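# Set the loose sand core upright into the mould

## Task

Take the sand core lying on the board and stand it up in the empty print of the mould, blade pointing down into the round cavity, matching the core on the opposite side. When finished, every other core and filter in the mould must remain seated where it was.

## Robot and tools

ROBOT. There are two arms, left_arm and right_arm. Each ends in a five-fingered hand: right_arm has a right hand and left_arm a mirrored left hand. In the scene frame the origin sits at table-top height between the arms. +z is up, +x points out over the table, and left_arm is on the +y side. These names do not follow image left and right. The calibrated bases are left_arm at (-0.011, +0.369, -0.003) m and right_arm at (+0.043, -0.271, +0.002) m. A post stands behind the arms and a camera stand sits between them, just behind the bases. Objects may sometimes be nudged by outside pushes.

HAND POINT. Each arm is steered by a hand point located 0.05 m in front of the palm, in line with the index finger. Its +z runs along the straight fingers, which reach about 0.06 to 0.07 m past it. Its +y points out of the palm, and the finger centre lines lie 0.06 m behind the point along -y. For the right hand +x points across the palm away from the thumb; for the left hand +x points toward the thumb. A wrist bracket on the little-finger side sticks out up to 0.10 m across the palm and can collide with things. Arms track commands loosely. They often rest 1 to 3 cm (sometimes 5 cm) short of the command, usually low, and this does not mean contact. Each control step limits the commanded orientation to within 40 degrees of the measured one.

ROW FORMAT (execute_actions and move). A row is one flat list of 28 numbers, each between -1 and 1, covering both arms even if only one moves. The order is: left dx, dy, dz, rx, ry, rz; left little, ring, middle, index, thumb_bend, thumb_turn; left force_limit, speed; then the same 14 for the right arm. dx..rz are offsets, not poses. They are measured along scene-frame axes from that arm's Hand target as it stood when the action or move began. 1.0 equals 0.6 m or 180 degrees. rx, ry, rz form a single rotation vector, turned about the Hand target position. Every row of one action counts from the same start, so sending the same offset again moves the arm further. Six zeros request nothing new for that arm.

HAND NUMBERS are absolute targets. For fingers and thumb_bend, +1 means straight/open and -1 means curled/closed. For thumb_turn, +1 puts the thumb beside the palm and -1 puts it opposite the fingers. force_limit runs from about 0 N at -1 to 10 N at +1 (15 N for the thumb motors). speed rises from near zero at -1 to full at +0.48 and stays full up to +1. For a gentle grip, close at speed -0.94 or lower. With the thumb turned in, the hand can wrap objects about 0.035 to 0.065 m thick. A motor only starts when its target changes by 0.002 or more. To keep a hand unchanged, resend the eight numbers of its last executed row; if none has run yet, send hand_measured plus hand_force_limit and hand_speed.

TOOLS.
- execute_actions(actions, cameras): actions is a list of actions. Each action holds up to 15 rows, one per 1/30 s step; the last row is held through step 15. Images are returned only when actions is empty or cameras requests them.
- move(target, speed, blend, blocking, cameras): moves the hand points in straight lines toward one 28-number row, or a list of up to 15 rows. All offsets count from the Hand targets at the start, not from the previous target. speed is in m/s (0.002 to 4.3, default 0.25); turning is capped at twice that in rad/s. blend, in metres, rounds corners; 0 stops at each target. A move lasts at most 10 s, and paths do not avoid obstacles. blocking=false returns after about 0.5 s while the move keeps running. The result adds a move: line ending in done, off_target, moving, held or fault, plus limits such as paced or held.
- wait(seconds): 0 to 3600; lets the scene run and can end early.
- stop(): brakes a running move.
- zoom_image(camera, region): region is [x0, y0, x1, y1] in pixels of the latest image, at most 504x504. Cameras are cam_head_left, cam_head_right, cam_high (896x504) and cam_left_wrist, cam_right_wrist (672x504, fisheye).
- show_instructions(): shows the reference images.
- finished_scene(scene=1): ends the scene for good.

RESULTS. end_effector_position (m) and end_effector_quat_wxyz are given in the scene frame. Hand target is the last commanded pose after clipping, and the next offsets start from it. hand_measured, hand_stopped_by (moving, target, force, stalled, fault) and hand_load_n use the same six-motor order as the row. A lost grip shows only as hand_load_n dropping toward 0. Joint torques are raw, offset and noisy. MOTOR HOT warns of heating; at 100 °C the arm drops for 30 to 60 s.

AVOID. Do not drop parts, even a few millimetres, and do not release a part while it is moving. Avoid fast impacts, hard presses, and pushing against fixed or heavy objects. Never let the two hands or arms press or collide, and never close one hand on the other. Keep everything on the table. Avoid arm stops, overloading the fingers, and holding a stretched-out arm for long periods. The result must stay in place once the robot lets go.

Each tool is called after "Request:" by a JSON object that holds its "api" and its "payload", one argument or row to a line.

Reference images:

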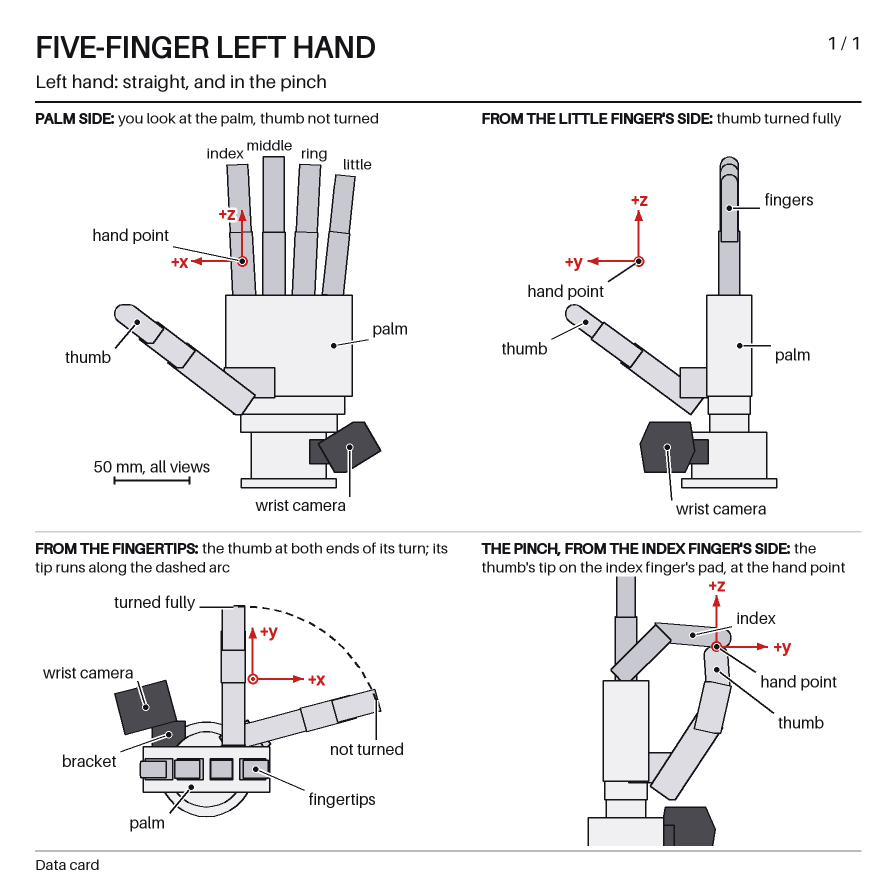

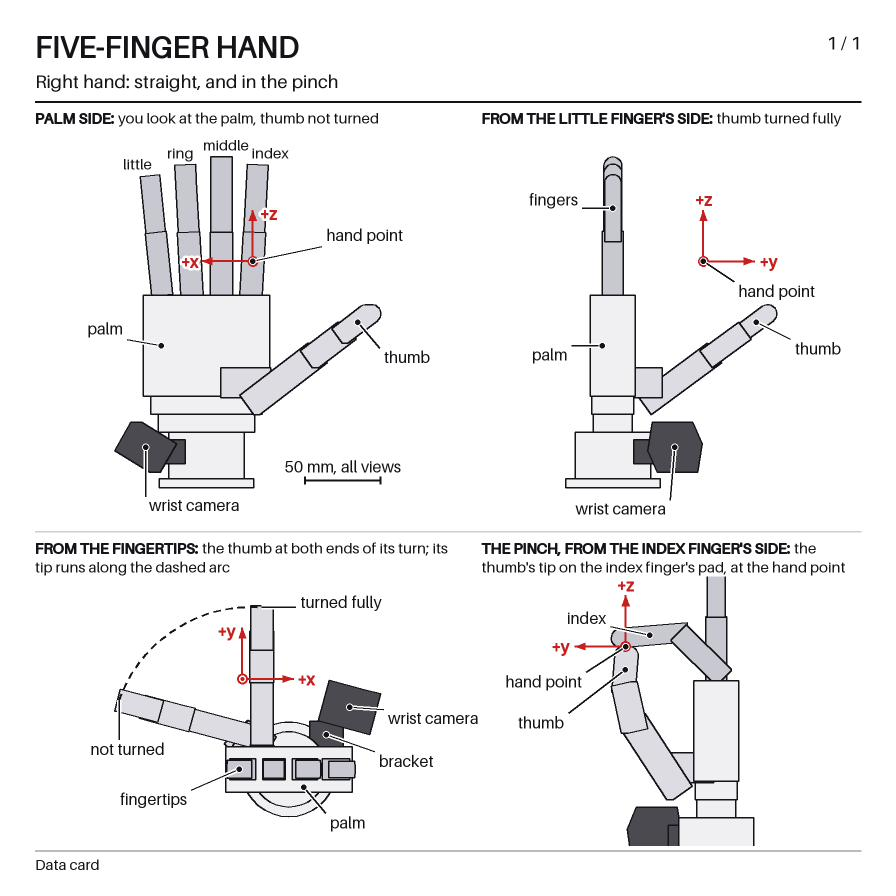

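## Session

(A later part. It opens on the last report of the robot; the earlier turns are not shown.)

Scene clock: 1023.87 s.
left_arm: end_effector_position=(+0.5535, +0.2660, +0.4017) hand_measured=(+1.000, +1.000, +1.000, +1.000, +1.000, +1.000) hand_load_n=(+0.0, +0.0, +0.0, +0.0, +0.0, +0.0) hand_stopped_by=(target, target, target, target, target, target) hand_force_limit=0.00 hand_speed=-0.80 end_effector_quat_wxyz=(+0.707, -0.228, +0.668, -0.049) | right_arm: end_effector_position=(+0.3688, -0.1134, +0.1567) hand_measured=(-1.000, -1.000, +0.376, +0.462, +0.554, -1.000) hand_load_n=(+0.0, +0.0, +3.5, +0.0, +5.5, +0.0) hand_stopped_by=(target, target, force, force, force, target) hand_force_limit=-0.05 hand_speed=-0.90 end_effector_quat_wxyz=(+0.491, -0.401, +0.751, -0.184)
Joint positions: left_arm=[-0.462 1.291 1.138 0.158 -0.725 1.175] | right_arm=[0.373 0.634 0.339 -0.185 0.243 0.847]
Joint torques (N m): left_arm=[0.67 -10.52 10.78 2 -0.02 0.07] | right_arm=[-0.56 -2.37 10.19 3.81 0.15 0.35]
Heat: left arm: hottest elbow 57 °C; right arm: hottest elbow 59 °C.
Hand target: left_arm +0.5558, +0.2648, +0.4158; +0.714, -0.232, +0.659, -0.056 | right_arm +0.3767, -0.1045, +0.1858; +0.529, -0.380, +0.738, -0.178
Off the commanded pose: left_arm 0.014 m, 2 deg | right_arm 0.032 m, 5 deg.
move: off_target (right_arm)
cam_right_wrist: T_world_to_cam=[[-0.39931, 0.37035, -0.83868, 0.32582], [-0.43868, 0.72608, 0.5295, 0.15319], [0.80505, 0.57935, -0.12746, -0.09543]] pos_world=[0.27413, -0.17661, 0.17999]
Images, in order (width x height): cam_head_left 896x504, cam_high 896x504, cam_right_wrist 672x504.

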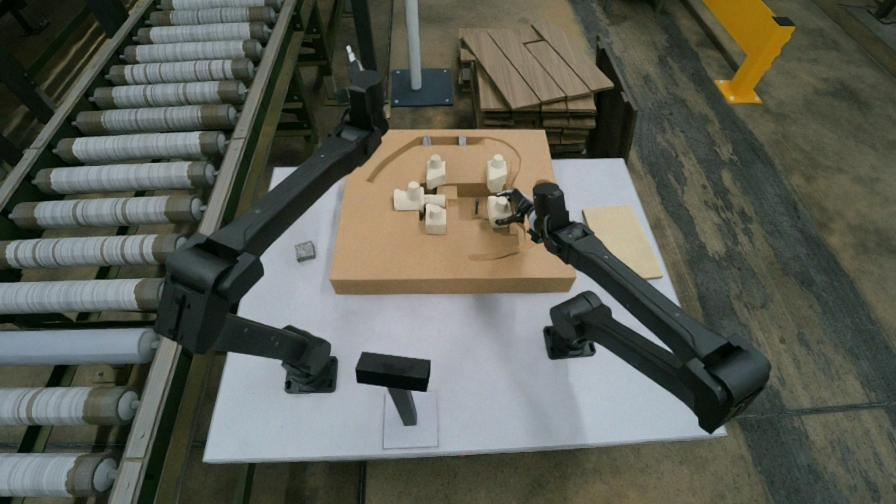

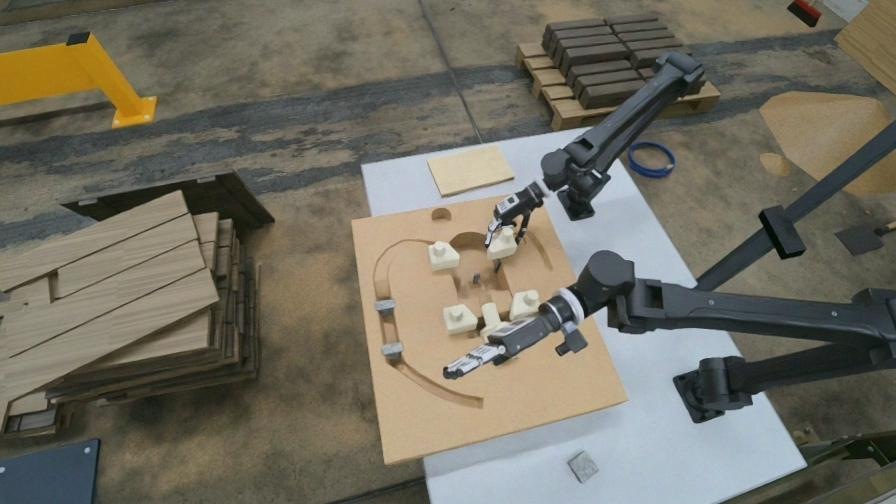

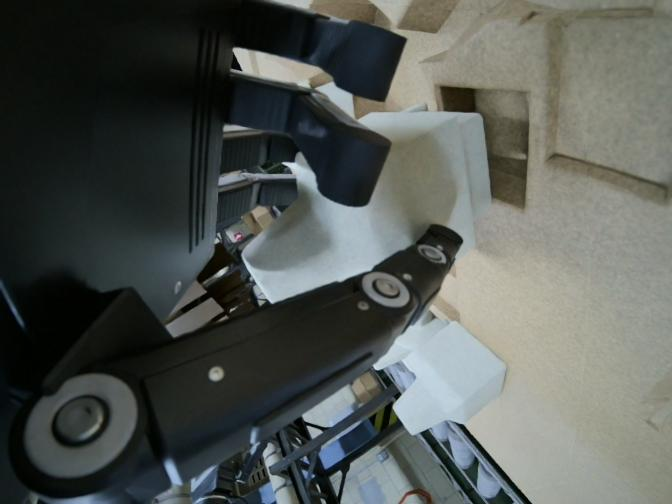

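Request:
{"api": "move", "payload": {
  "target": [
    [0,0,0,0,0,0,1,1,1,1,1,1,0.0,-0.8,-0.0135,0.0025,0,0,-0.014,0,-1,-1,0.05,0.05,0.05,-1,-0.05,-0.9],
    [0,0,0,0,0,0,1,1,1,1,1,1,0.0,-0.8,-0.0135,0.0025,-0.017,0,-0.014,0,-1,-1,0.05,0.05,0.05,-1,-0.05,-0.9]
  ],
  "cameras": ["cam_right_wrist","cam_high","cam_head_left"],
  "speed": 0.04
}}

Request:
{"api": "zoom_image", "payload": {
  "camera": "cam_right_wrist",
  "region": [350, 40, 600, 290]
}}

Request:
{"api": "zoom_image", "payload": {
  "camera": "cam_high",
  "region": [484, 222, 526, 264]
}}

Request:
{"api": "zoom_image", "payload": {
  "camera": "cam_head_left",
  "region": [475, 190, 525, 240]
}}

Scene clock: 1046.33 s.
left_arm: end_effector_position=(+0.5535, +0.2660, +0.4017) hand_measured=(+1.000, +1.000, +1.000, +1.000, +1.000, +1.000) hand_load_n=(+0.0, +0.0, +0.0, +0.0, +0.0, +0.0) hand_stopped_by=(target, target, target, target, target, target) hand_force_limit=0.00 hand_speed=-0.80 end_effector_quat_wxyz=(+0.707, -0.228, +0.668, -0.049) | right_arm: end_effector_position=(+0.3631, -0.1109, +0.1568) hand_measured=(-1.000, -1.000, +0.376, +0.462, +0.554, -1.000) hand_load_n=(+0.0, +0.0, +3.0, +0.0, +5.0, +0.0) hand_stopped_by=(target, target, force, force, force, target) hand_force_limit=-0.05 hand_speed=-0.90 end_effector_quat_wxyz=(+0.519, -0.391, +0.735, -0.193)
Joint positions: left_arm=[-0.462 1.291 1.138 0.158 -0.725 1.175] | right_arm=[0.409 0.59 0.282 -0.106 0.284 0.848]
Joint torques (N m): left_arm=[0.26 -10.52 10.82 2.1 -0.03 0.06] | right_arm=[-0.67 -0.85 9.76 3.77 0.21 0.26]
Heat: left arm: hottest elbow 57 °C; right arm: hottest elbow 57 °C.
Hand target: left_arm +0.5558, +0.2648, +0.4158; +0.714, -0.232, +0.659, -0.056 | right_arm +0.3686, -0.1030, +0.1756; +0.545, -0.376, +0.726, -0.186
Off the commanded pose: left_arm 0.014 m, 2 deg | right_arm 0.021 m, 4 deg.
move: off_target (right_arm)
cam_right_wrist: T_world_to_cam=[[-0.34058, 0.38233, -0.85897, 0.30579], [-0.4732, 0.71975, 0.50799, 0.16405], [0.81246, 0.57947, -0.06422, -0.10486]] pos_world=[0.26697, -0.17422, 0.17259]
Images, in order (width x height): cam_head_left 896x504, cam_high 896x504, cam_right_wrist 672x504.

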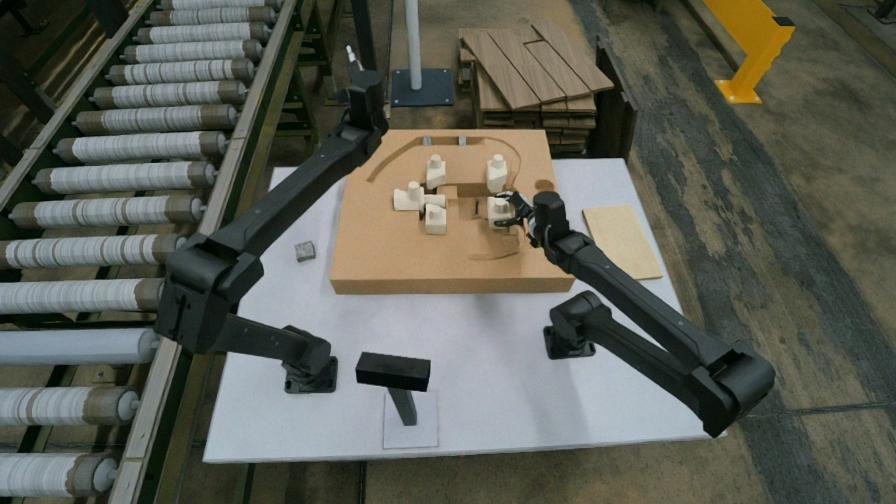

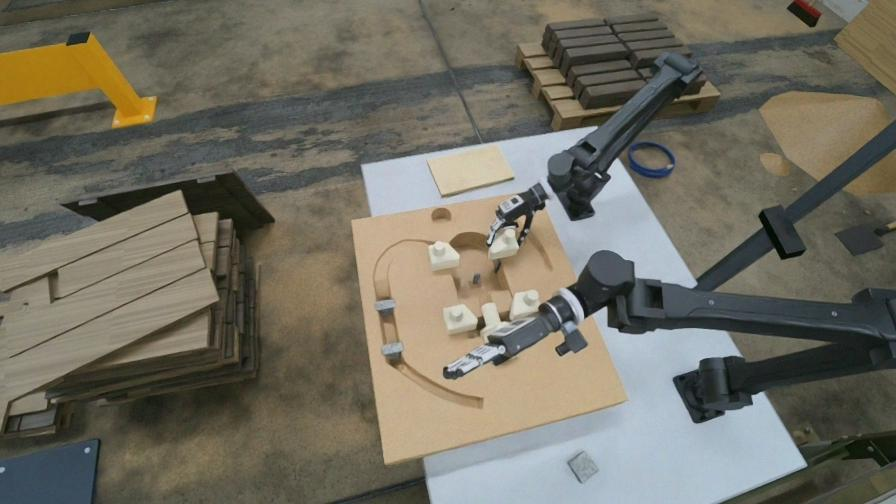

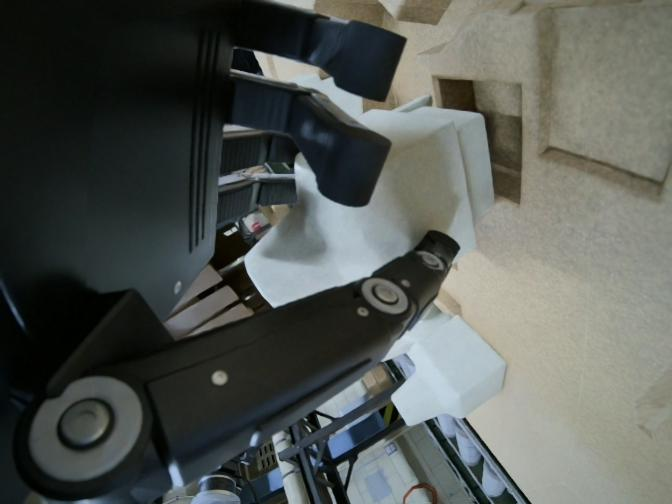

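Scaled by 2.016 from the camera's image (finer frame: 960x720).

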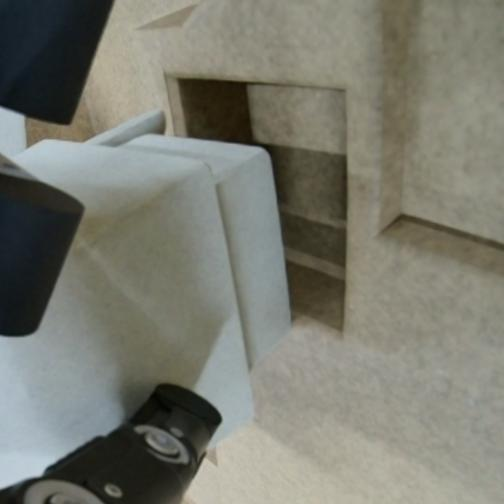

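Scaled by 12.000 from the camera's image (finer frame: 1280x720).

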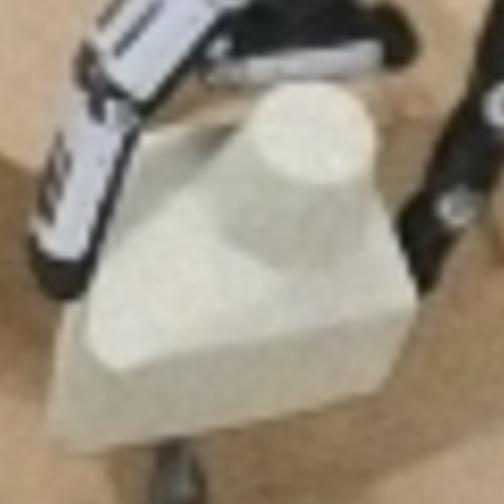

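Scaled by 10.080 from the camera's image (finer frame: 1280x720).

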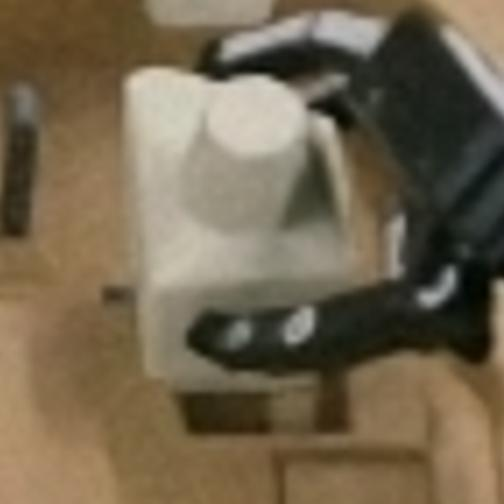

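Request:
{"api": "move", "payload": {
  "target": [
    [0,0,0,0,0,0,1,1,1,1,1,1,0.0,-0.8,-0.0105,-0.006,0,0,0,0,-1,-1,0.05,0.05,0.05,-1,-0.05,-0.9],
    [0,0,0,0,0,0,1,1,1,1,1,1,0.0,-0.8,-0.0105,-0.006,-0.02,0,0,0,-1,-1,0.05,0.05,0.05,-1,-0.05,-0.9]
  ],
  "cameras": ["cam_right_wrist","cam_high","cam_head_left"],
  "speed": 0.04
}}

Request:
{"api": "zoom_image", "payload": {
  "camera": "cam_right_wrist",
  "region": [350, 40, 600, 290]
}}

Request:
{"api": "zoom_image", "payload": {
  "camera": "cam_high",
  "region": [484, 222, 526, 264]
}}

Request:
{"api": "zoom_image", "payload": {
  "camera": "cam_head_left",
  "region": [475, 190, 525, 240]
}}

Scene clock: 1059.53 s.
left_arm: end_effector_position=(+0.5535, +0.2660, +0.4017) hand_measured=(+1.000, +1.000, +1.000, +1.000, +1.000, +1.000) hand_load_n=(+0.0, +0.0, +0.0, +0.0, +0.0, +0.0) hand_stopped_by=(target, target, target, target, target, target) hand_force_limit=0.00 hand_speed=-0.80 end_effector_quat_wxyz=(+0.707, -0.228, +0.668, -0.049) | right_arm: end_effector_position=(+0.3608, -0.1122, +0.1563) hand_measured=(-1.000, -1.000, +0.376, +0.462, +0.554, -1.000) hand_load_n=(+0.0, +0.0, +3.0, +0.0, +4.5, +1.0) hand_stopped_by=(target, target, force, force, force, target) hand_force_limit=-0.05 hand_speed=-0.90 end_effector_quat_wxyz=(+0.531, -0.382, +0.732, -0.192)
Joint positions: left_arm=[-0.462 1.291 1.138 0.158 -0.725 1.175] | right_arm=[0.409 0.569 0.256 -0.073 0.286 0.857]
Joint torques (N m): left_arm=[0.38 -10.52 10.66 2.11 0 0.02] | right_arm=[-0.67 0.03 8.9 3.32 0.05 0.13]
Heat: left arm: hottest elbow 57 °C; right arm: hottest elbow 57 °C.
Hand target: left_arm +0.5558, +0.2648, +0.4158; +0.714, -0.232, +0.659, -0.056 | right_arm +0.3624, -0.1066, +0.1638; +0.545, -0.376, +0.726, -0.186
Off the commanded pose: left_arm 0.014 m, 2 deg | right_arm 0.009 m, 2 deg.
move: done
cam_right_wrist: T_world_to_cam=[[-0.31786, 0.40039, -0.85945, 0.299], [-0.48188, 0.71244, 0.51012, 0.16617], [0.81655, 0.5763, -0.03352, -0.10892]] pos_world=[0.26406, -0.17533, 0.16856]
Images, in order (width x height): cam_head_left 896x504, cam_high 896x504, cam_right_wrist 672x504.

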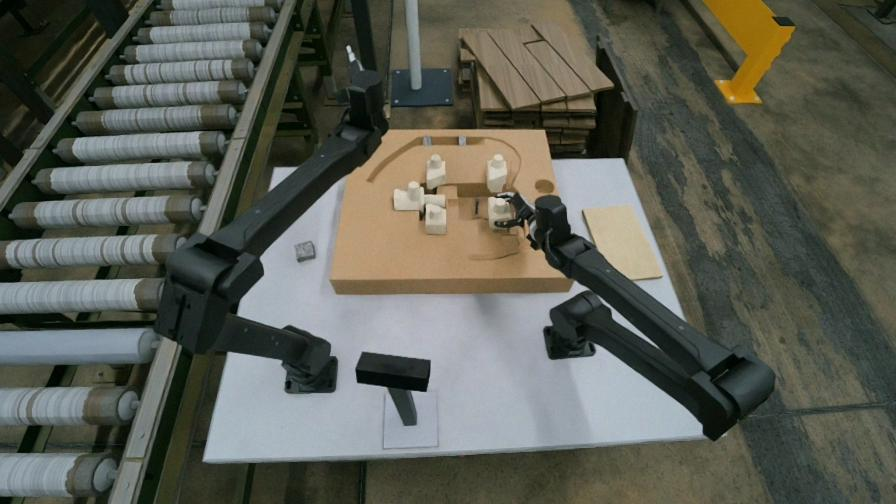

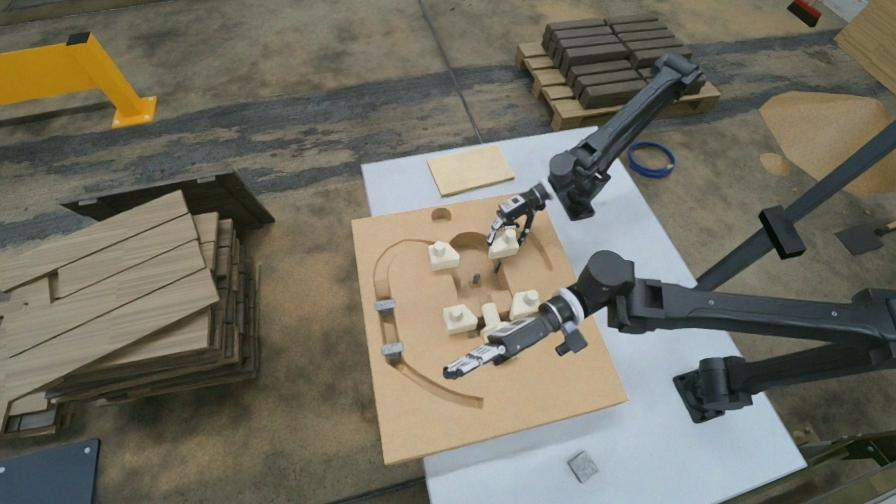

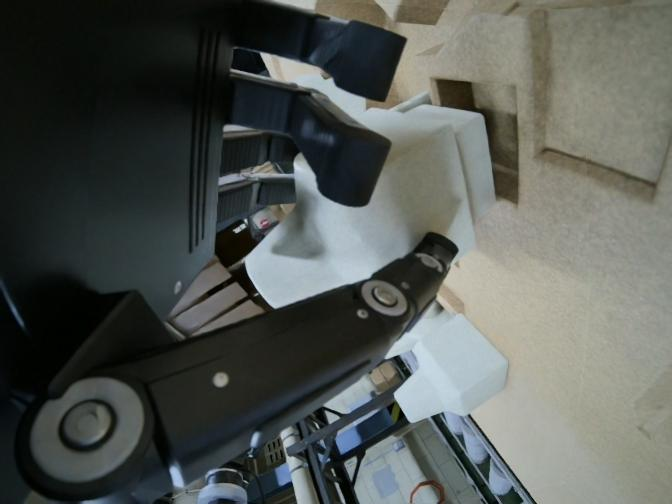

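Scaled by 2.016 from the camera's image (finer frame: 960x720).

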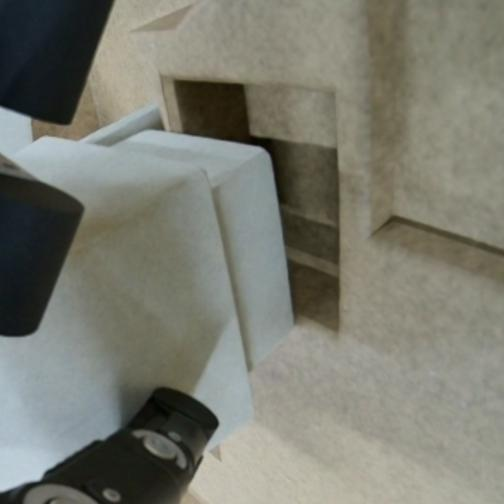

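Scaled by 12.000 from the camera's image (finer frame: 1280x720).

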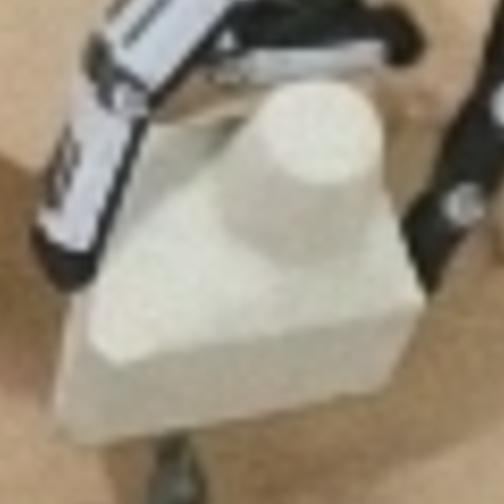

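Scaled by 10.080 from the camera's image (finer frame: 1280x720).

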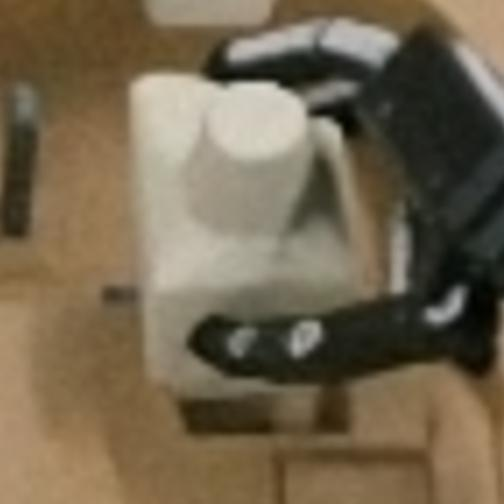

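Request:
{"api": "move", "payload": {
  "target": [0,0,0,0,0,0,1,1,1,1,1,1,0.0,-0.8,-0.018,-0.007,0,0,0.014,0,-1,-1,0.05,0.05,0.05,-1,-0.05,-0.9],
  "speed": 0.04,
  "cameras": ["all"]
}}

Request:
{"api": "zoom_image", "payload": {
  "camera": "cam_right_wrist",
  "region": [350, 40, 600, 290]
}}

Request:
{"api": "zoom_image", "payload": {
  "camera": "cam_high",
  "region": [464, 212, 546, 274]
}}

Request:
{"api": "zoom_image", "payload": {
  "camera": "cam_head_left",
  "region": [455, 180, 545, 250]
}}

Scene clock: 1100.87 s.
left_arm: end_effector_position=(+0.5535, +0.2660, +0.4017) hand_measured=(+1.000, +1.000, +1.000, +1.000, +1.000, +1.000) hand_load_n=(+0.0, +0.0, +0.0, +0.0, +0.0, +0.0) hand_stopped_by=(target, target, target, target, target, target) hand_force_limit=0.00 hand_speed=-0.80 end_effector_quat_wxyz=(+0.707, -0.228, +0.668, -0.049) | right_arm: end_effector_position=(+0.3520, -0.1153, +0.1539) hand_measured=(-1.000, -1.000, +0.376, +0.462, +0.554, -1.000) hand_load_n=(-0.5, +0.0, +4.5, +0.0, +4.0, +0.5) hand_stopped_by=(target, target, force, force, force, target) hand_force_limit=-0.05 hand_speed=-0.90 end_effector_quat_wxyz=(+0.522, -0.381, +0.740, -0.186)
Joint positions: left_arm=[-0.462 1.291 1.138 0.158 -0.725 1.175] | right_arm=[0.409 0.525 0.256 -0.145 0.282 0.875]
Joint torques (N m): left_arm=[0.73 -10.7 10.66 2.09 -0.04 0.06] | right_arm=[-0.91 -0.67 10.29 1.69 -0.27 0.13]
Heat: left arm: hottest elbow 57 °C; right arm: hottest elbow 58 °C.
Hand target: left_arm +0.5558, +0.2648, +0.4158; +0.714, -0.232, +0.659, -0.056 | right_arm +0.3515, -0.1108, +0.1638; +0.529, -0.380, +0.738, -0.178
Off the commanded pose: left_arm 0.014 m, 2 deg | right_arm 0.011 m, 1 deg.
move: off_target (right_arm)
cam_right_wrist: T_world_to_cam=[[-0.34005, 0.40633, -0.8481, 0.30208], [-0.46512, 0.71114, 0.52721, 0.15674], [0.81733, 0.57374, -0.05283, -0.09758]] pos_world=[0.25538, -0.17823, 0.16841]

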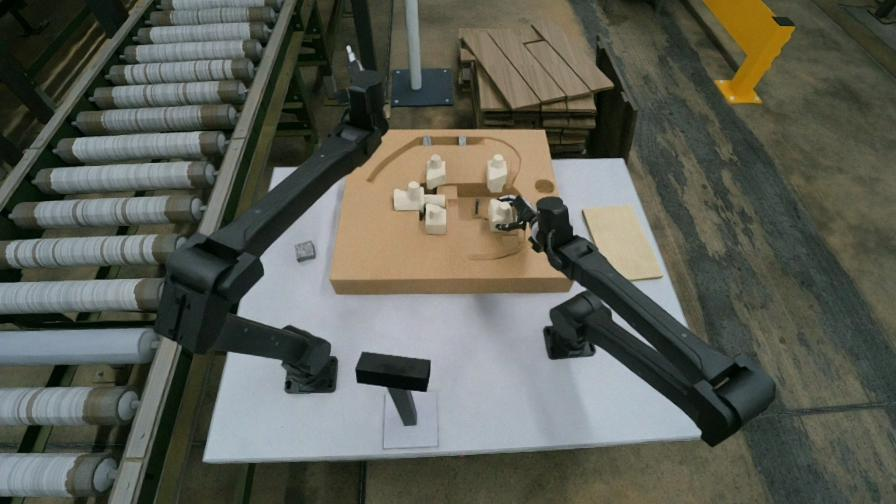

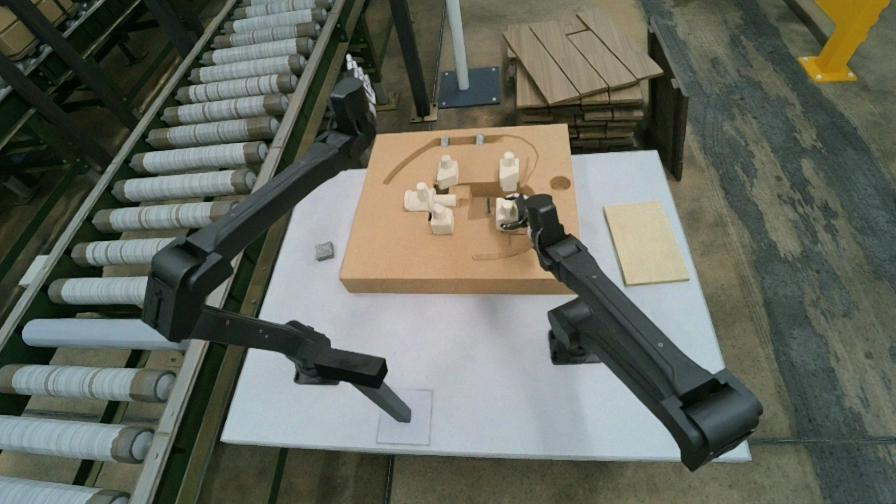

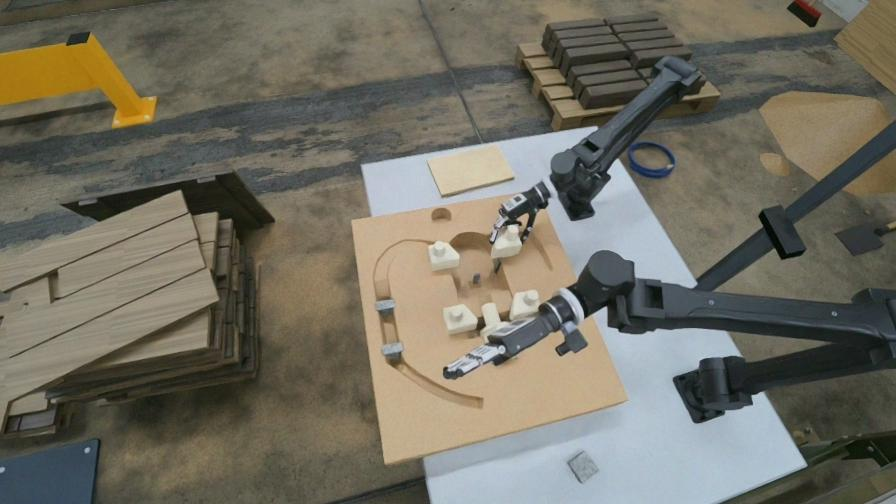

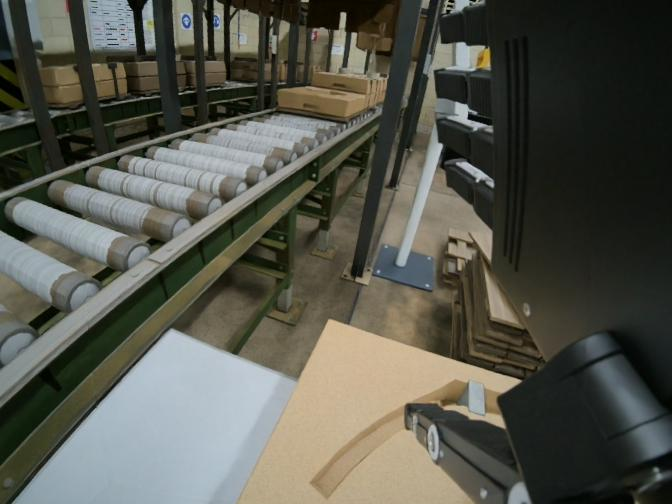

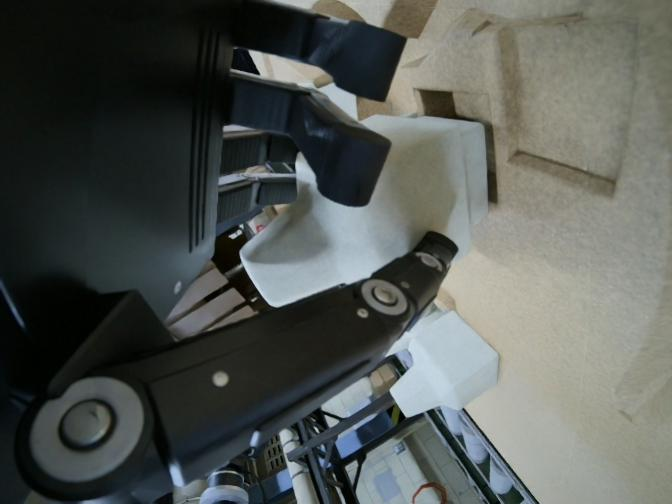

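Scaled by 2.016 from the camera's image (finer frame: 960x720).

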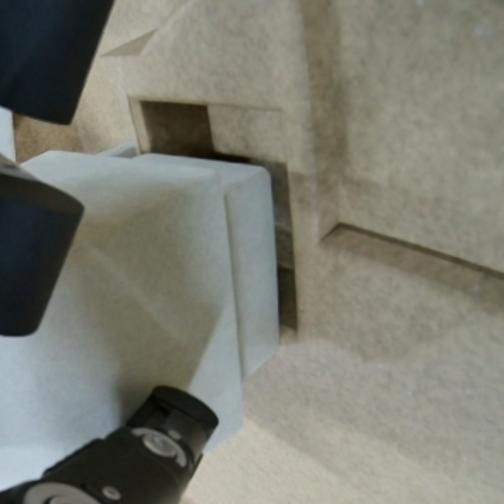

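Scaled by 6.146 from the camera's image (finer frame: 1280x720).

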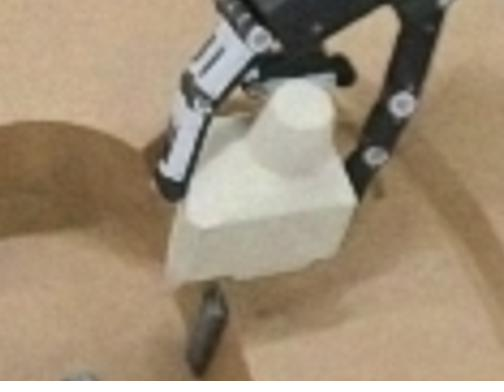

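Scaled by 5.600 from the camera's image (finer frame: 1280x720).

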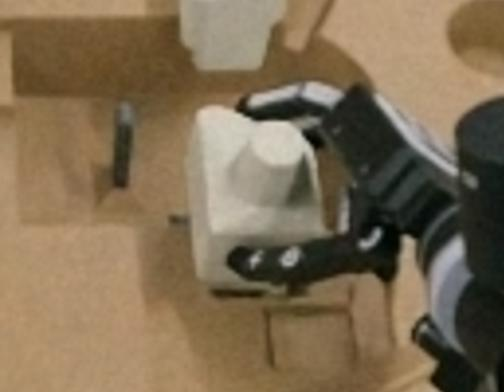

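Request:
{"api": "zoom_image", "payload": {
  "camera": "cam_right_wrist",
  "region": [400, 70, 530, 200]
}}

Request:
{"api": "zoom_image", "payload": {
  "camera": "cam_right_wrist",
  "region": [420, 150, 550, 280]
}}

Scaled by 3.877 from the camera's image (finer frame: 960x720).

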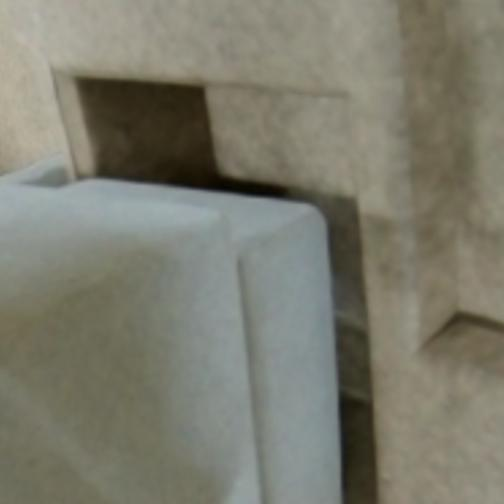

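Scaled by 3.877 from the camera's image (finer frame: 960x720).

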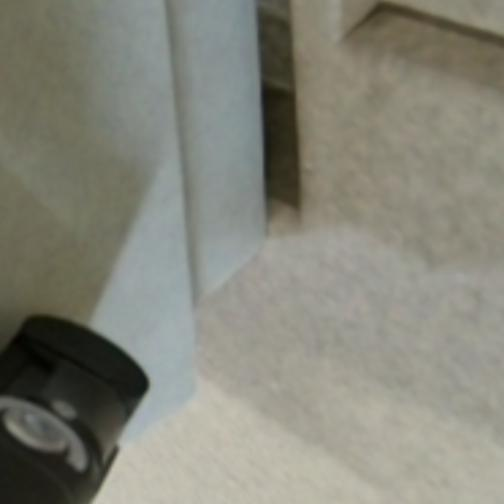

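Request:
{"api": "zoom_image", "payload": {
  "camera": "cam_head_left",
  "region": [480, 195, 520, 240]
}}

Request:
{"api": "zoom_image", "payload": {
  "camera": "cam_head_right",
  "region": [485, 190, 535, 240]
}}

Request:
{"api": "zoom_image", "payload": {
  "camera": "cam_high",
  "region": [484, 222, 526, 264]
}}

Scaled by 11.200 from the camera's image (finer frame: 1280x720).

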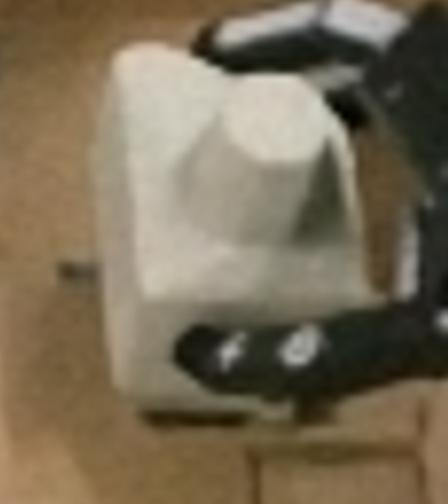

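Scaled by 10.080 from the camera's image (finer frame: 1280x720).

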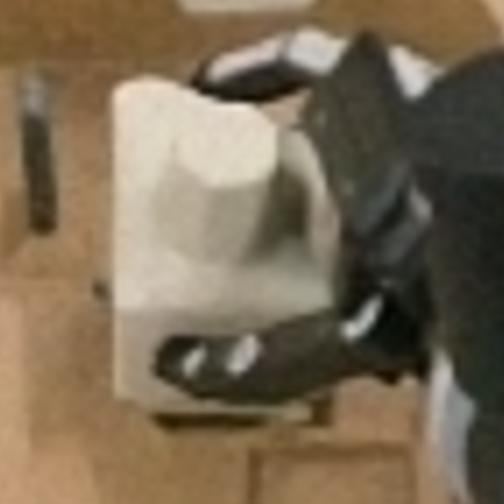

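Scaled by 12.000 from the camera's image (finer frame: 1280x720).

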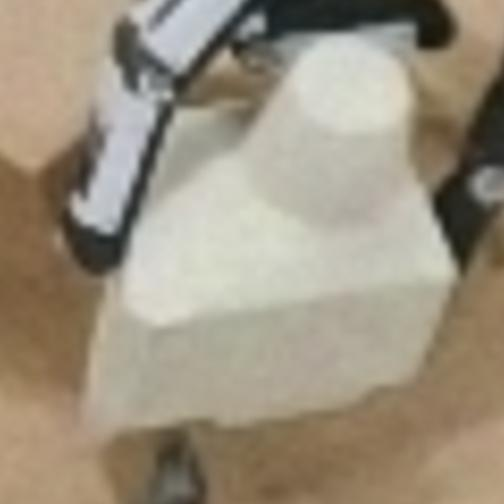

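Request:
{"api": "move", "payload": {
  "target": [0,0,0,0,0,0,1,1,1,1,1,1,0.0,-0.8,0.01,0,-0.008,0,0,0,-1,-1,0.05,0.05,0.05,-1,-0.05,-0.9],
  "speed": 0.04,
  "cameras": ["cam_right_wrist","cam_head_right","cam_high"]
}}

Request:
{"api": "zoom_image", "payload": {
  "camera": "cam_right_wrist",
  "region": [410, 80, 540, 260]
}}

Request:
{"api": "zoom_image", "payload": {
  "camera": "cam_head_right",
  "region": [485, 190, 535, 240]
}}

Scene clock: 1189.47 s.
left_arm: end_effector_position=(+0.5535, +0.2660, +0.4017) hand_measured=(+1.000, +1.000, +1.000, +1.000, +1.000, +1.000) hand_load_n=(+0.0, +0.0, +0.0, +0.0, +0.0, +0.0) hand_stopped_by=(target, target, target, target, target, target) hand_force_limit=0.00 hand_speed=-0.80 end_effector_quat_wxyz=(+0.707, -0.228, +0.668, -0.049) | right_arm: end_effector_position=(+0.3535, -0.1127, +0.1536) hand_measured=(-1.000, -1.000, +0.376, +0.462, +0.554, -1.000) hand_load_n=(+0.5, +0.0, +4.5, +0.5, +4.0, +1.0) hand_stopped_by=(target, target, force, force, force, target) hand_force_limit=-0.05 hand_speed=-0.90 end_effector_quat_wxyz=(+0.524, -0.383, +0.739, -0.181)
Joint positions: left_arm=[-0.462 1.291 1.138 0.158 -0.725 1.175] | right_arm=[0.406 0.539 0.256 -0.127 0.269 0.876]
Joint torques (N m): left_arm=[0.44 -10.75 10.65 2.18 -0.03 0.05] | right_arm=[-1.85 1.26 9.88 2.7 -0.26 0.03]
Heat: left arm: hottest elbow 58 °C; right arm: hottest elbow 62 °C.
Hand target: left_arm +0.5558, +0.2648, +0.4158; +0.714, -0.232, +0.659, -0.056 | right_arm +0.3576, -0.1108, +0.1590; +0.529, -0.380, +0.738, -0.178
Off the commanded pose: left_arm 0.014 m, 2 deg | right_arm 0.007 m, 1 deg.
move: done
cam_right_wrist: T_world_to_cam=[[-0.34358, 0.40977, -0.84501, 0.30252], [-0.47156, 0.70285, 0.53257, 0.15618], [0.81215, 0.58145, -0.04826, -0.09836]] pos_world=[0.25748, -0.17655, 0.16771]
Images, in order (width x height): cam_head_right 896x504, cam_high 896x504, cam_right_wrist 672x504.

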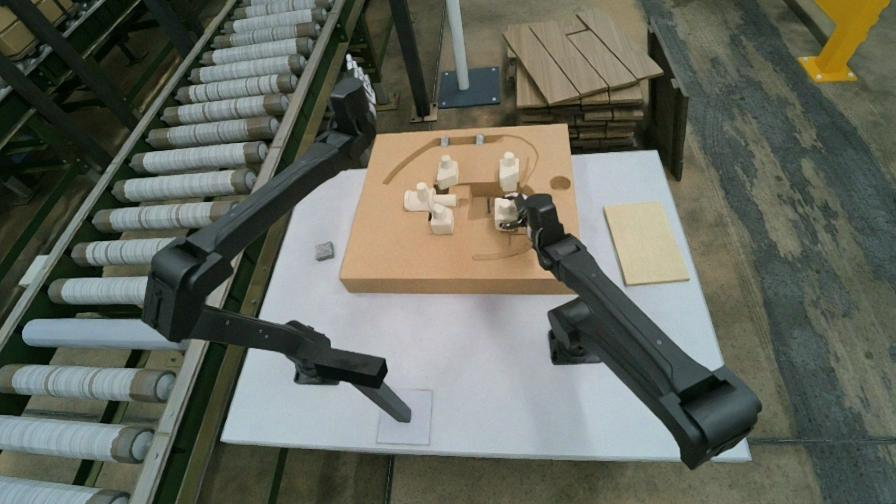

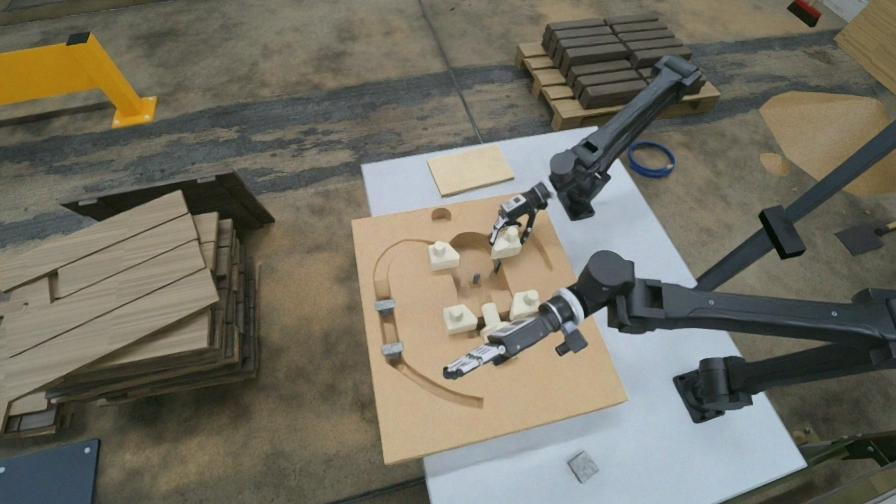

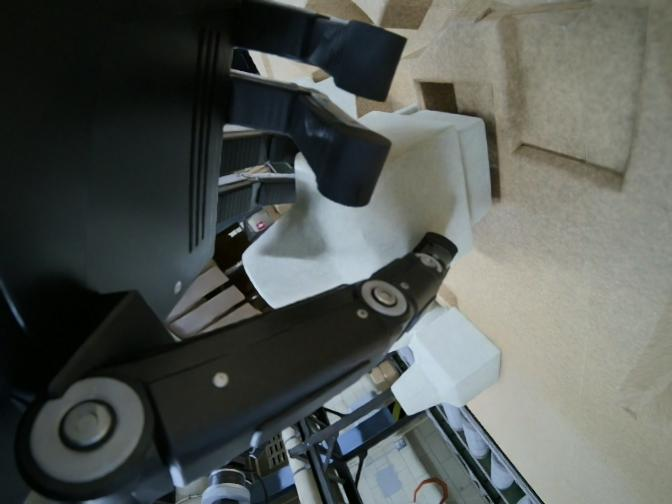

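Scaled by 2.800 from the camera's image (finer frame: 960x720).

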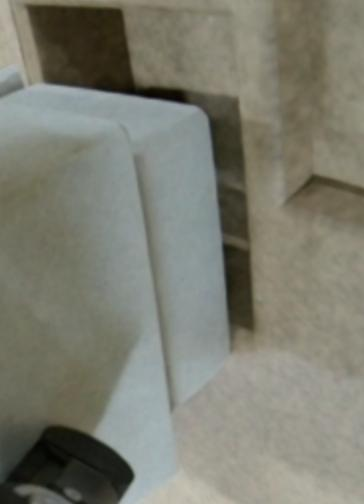

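Scaled by 10.080 from the camera's image (finer frame: 1280x720).

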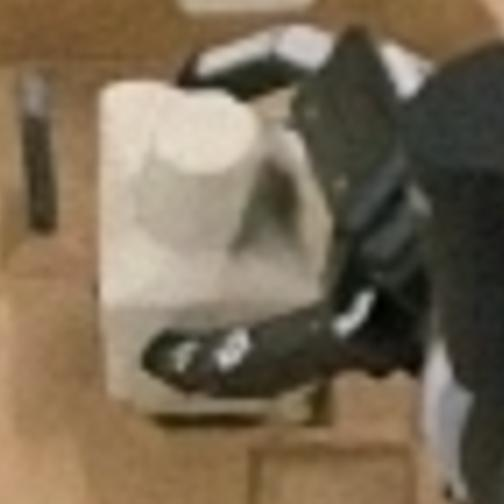

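Request:
{"api": "zoom_image", "payload": {
  "camera": "cam_high",
  "region": [420, 210, 560, 350]
}}

Request:
{"api": "zoom_image", "payload": {
  "camera": "cam_high",
  "region": [480, 240, 530, 290]
}}

Request:
{"api": "zoom_image", "payload": {
  "camera": "cam_head_right",
  "region": [400, 140, 580, 260]
}}

Scaled by 3.600 from the camera's image (finer frame: 1280x720).

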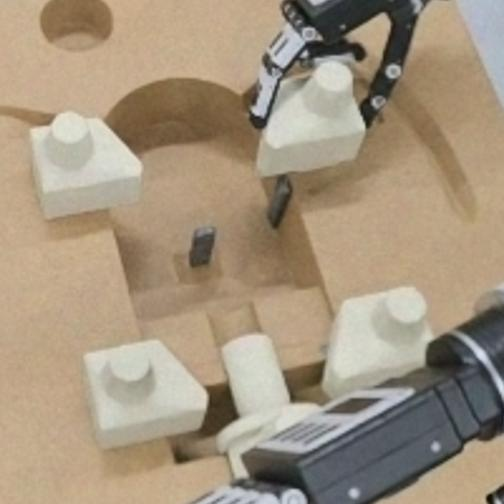

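Scaled by 10.080 from the camera's image (finer frame: 1280x720).

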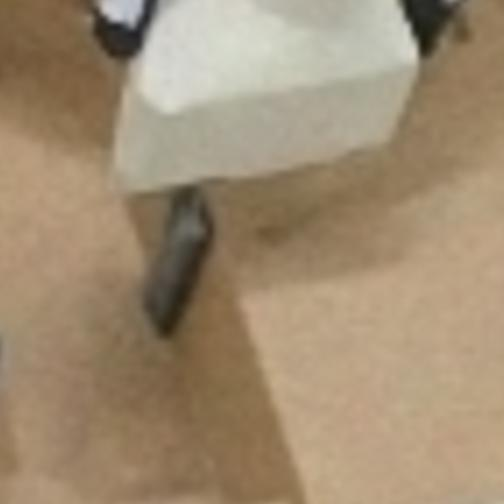

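Scaled by 2.800 from the camera's image (finer frame: 1280x720).

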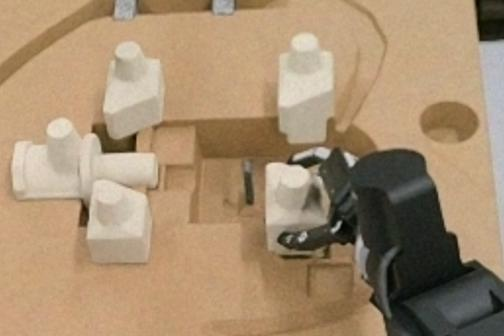

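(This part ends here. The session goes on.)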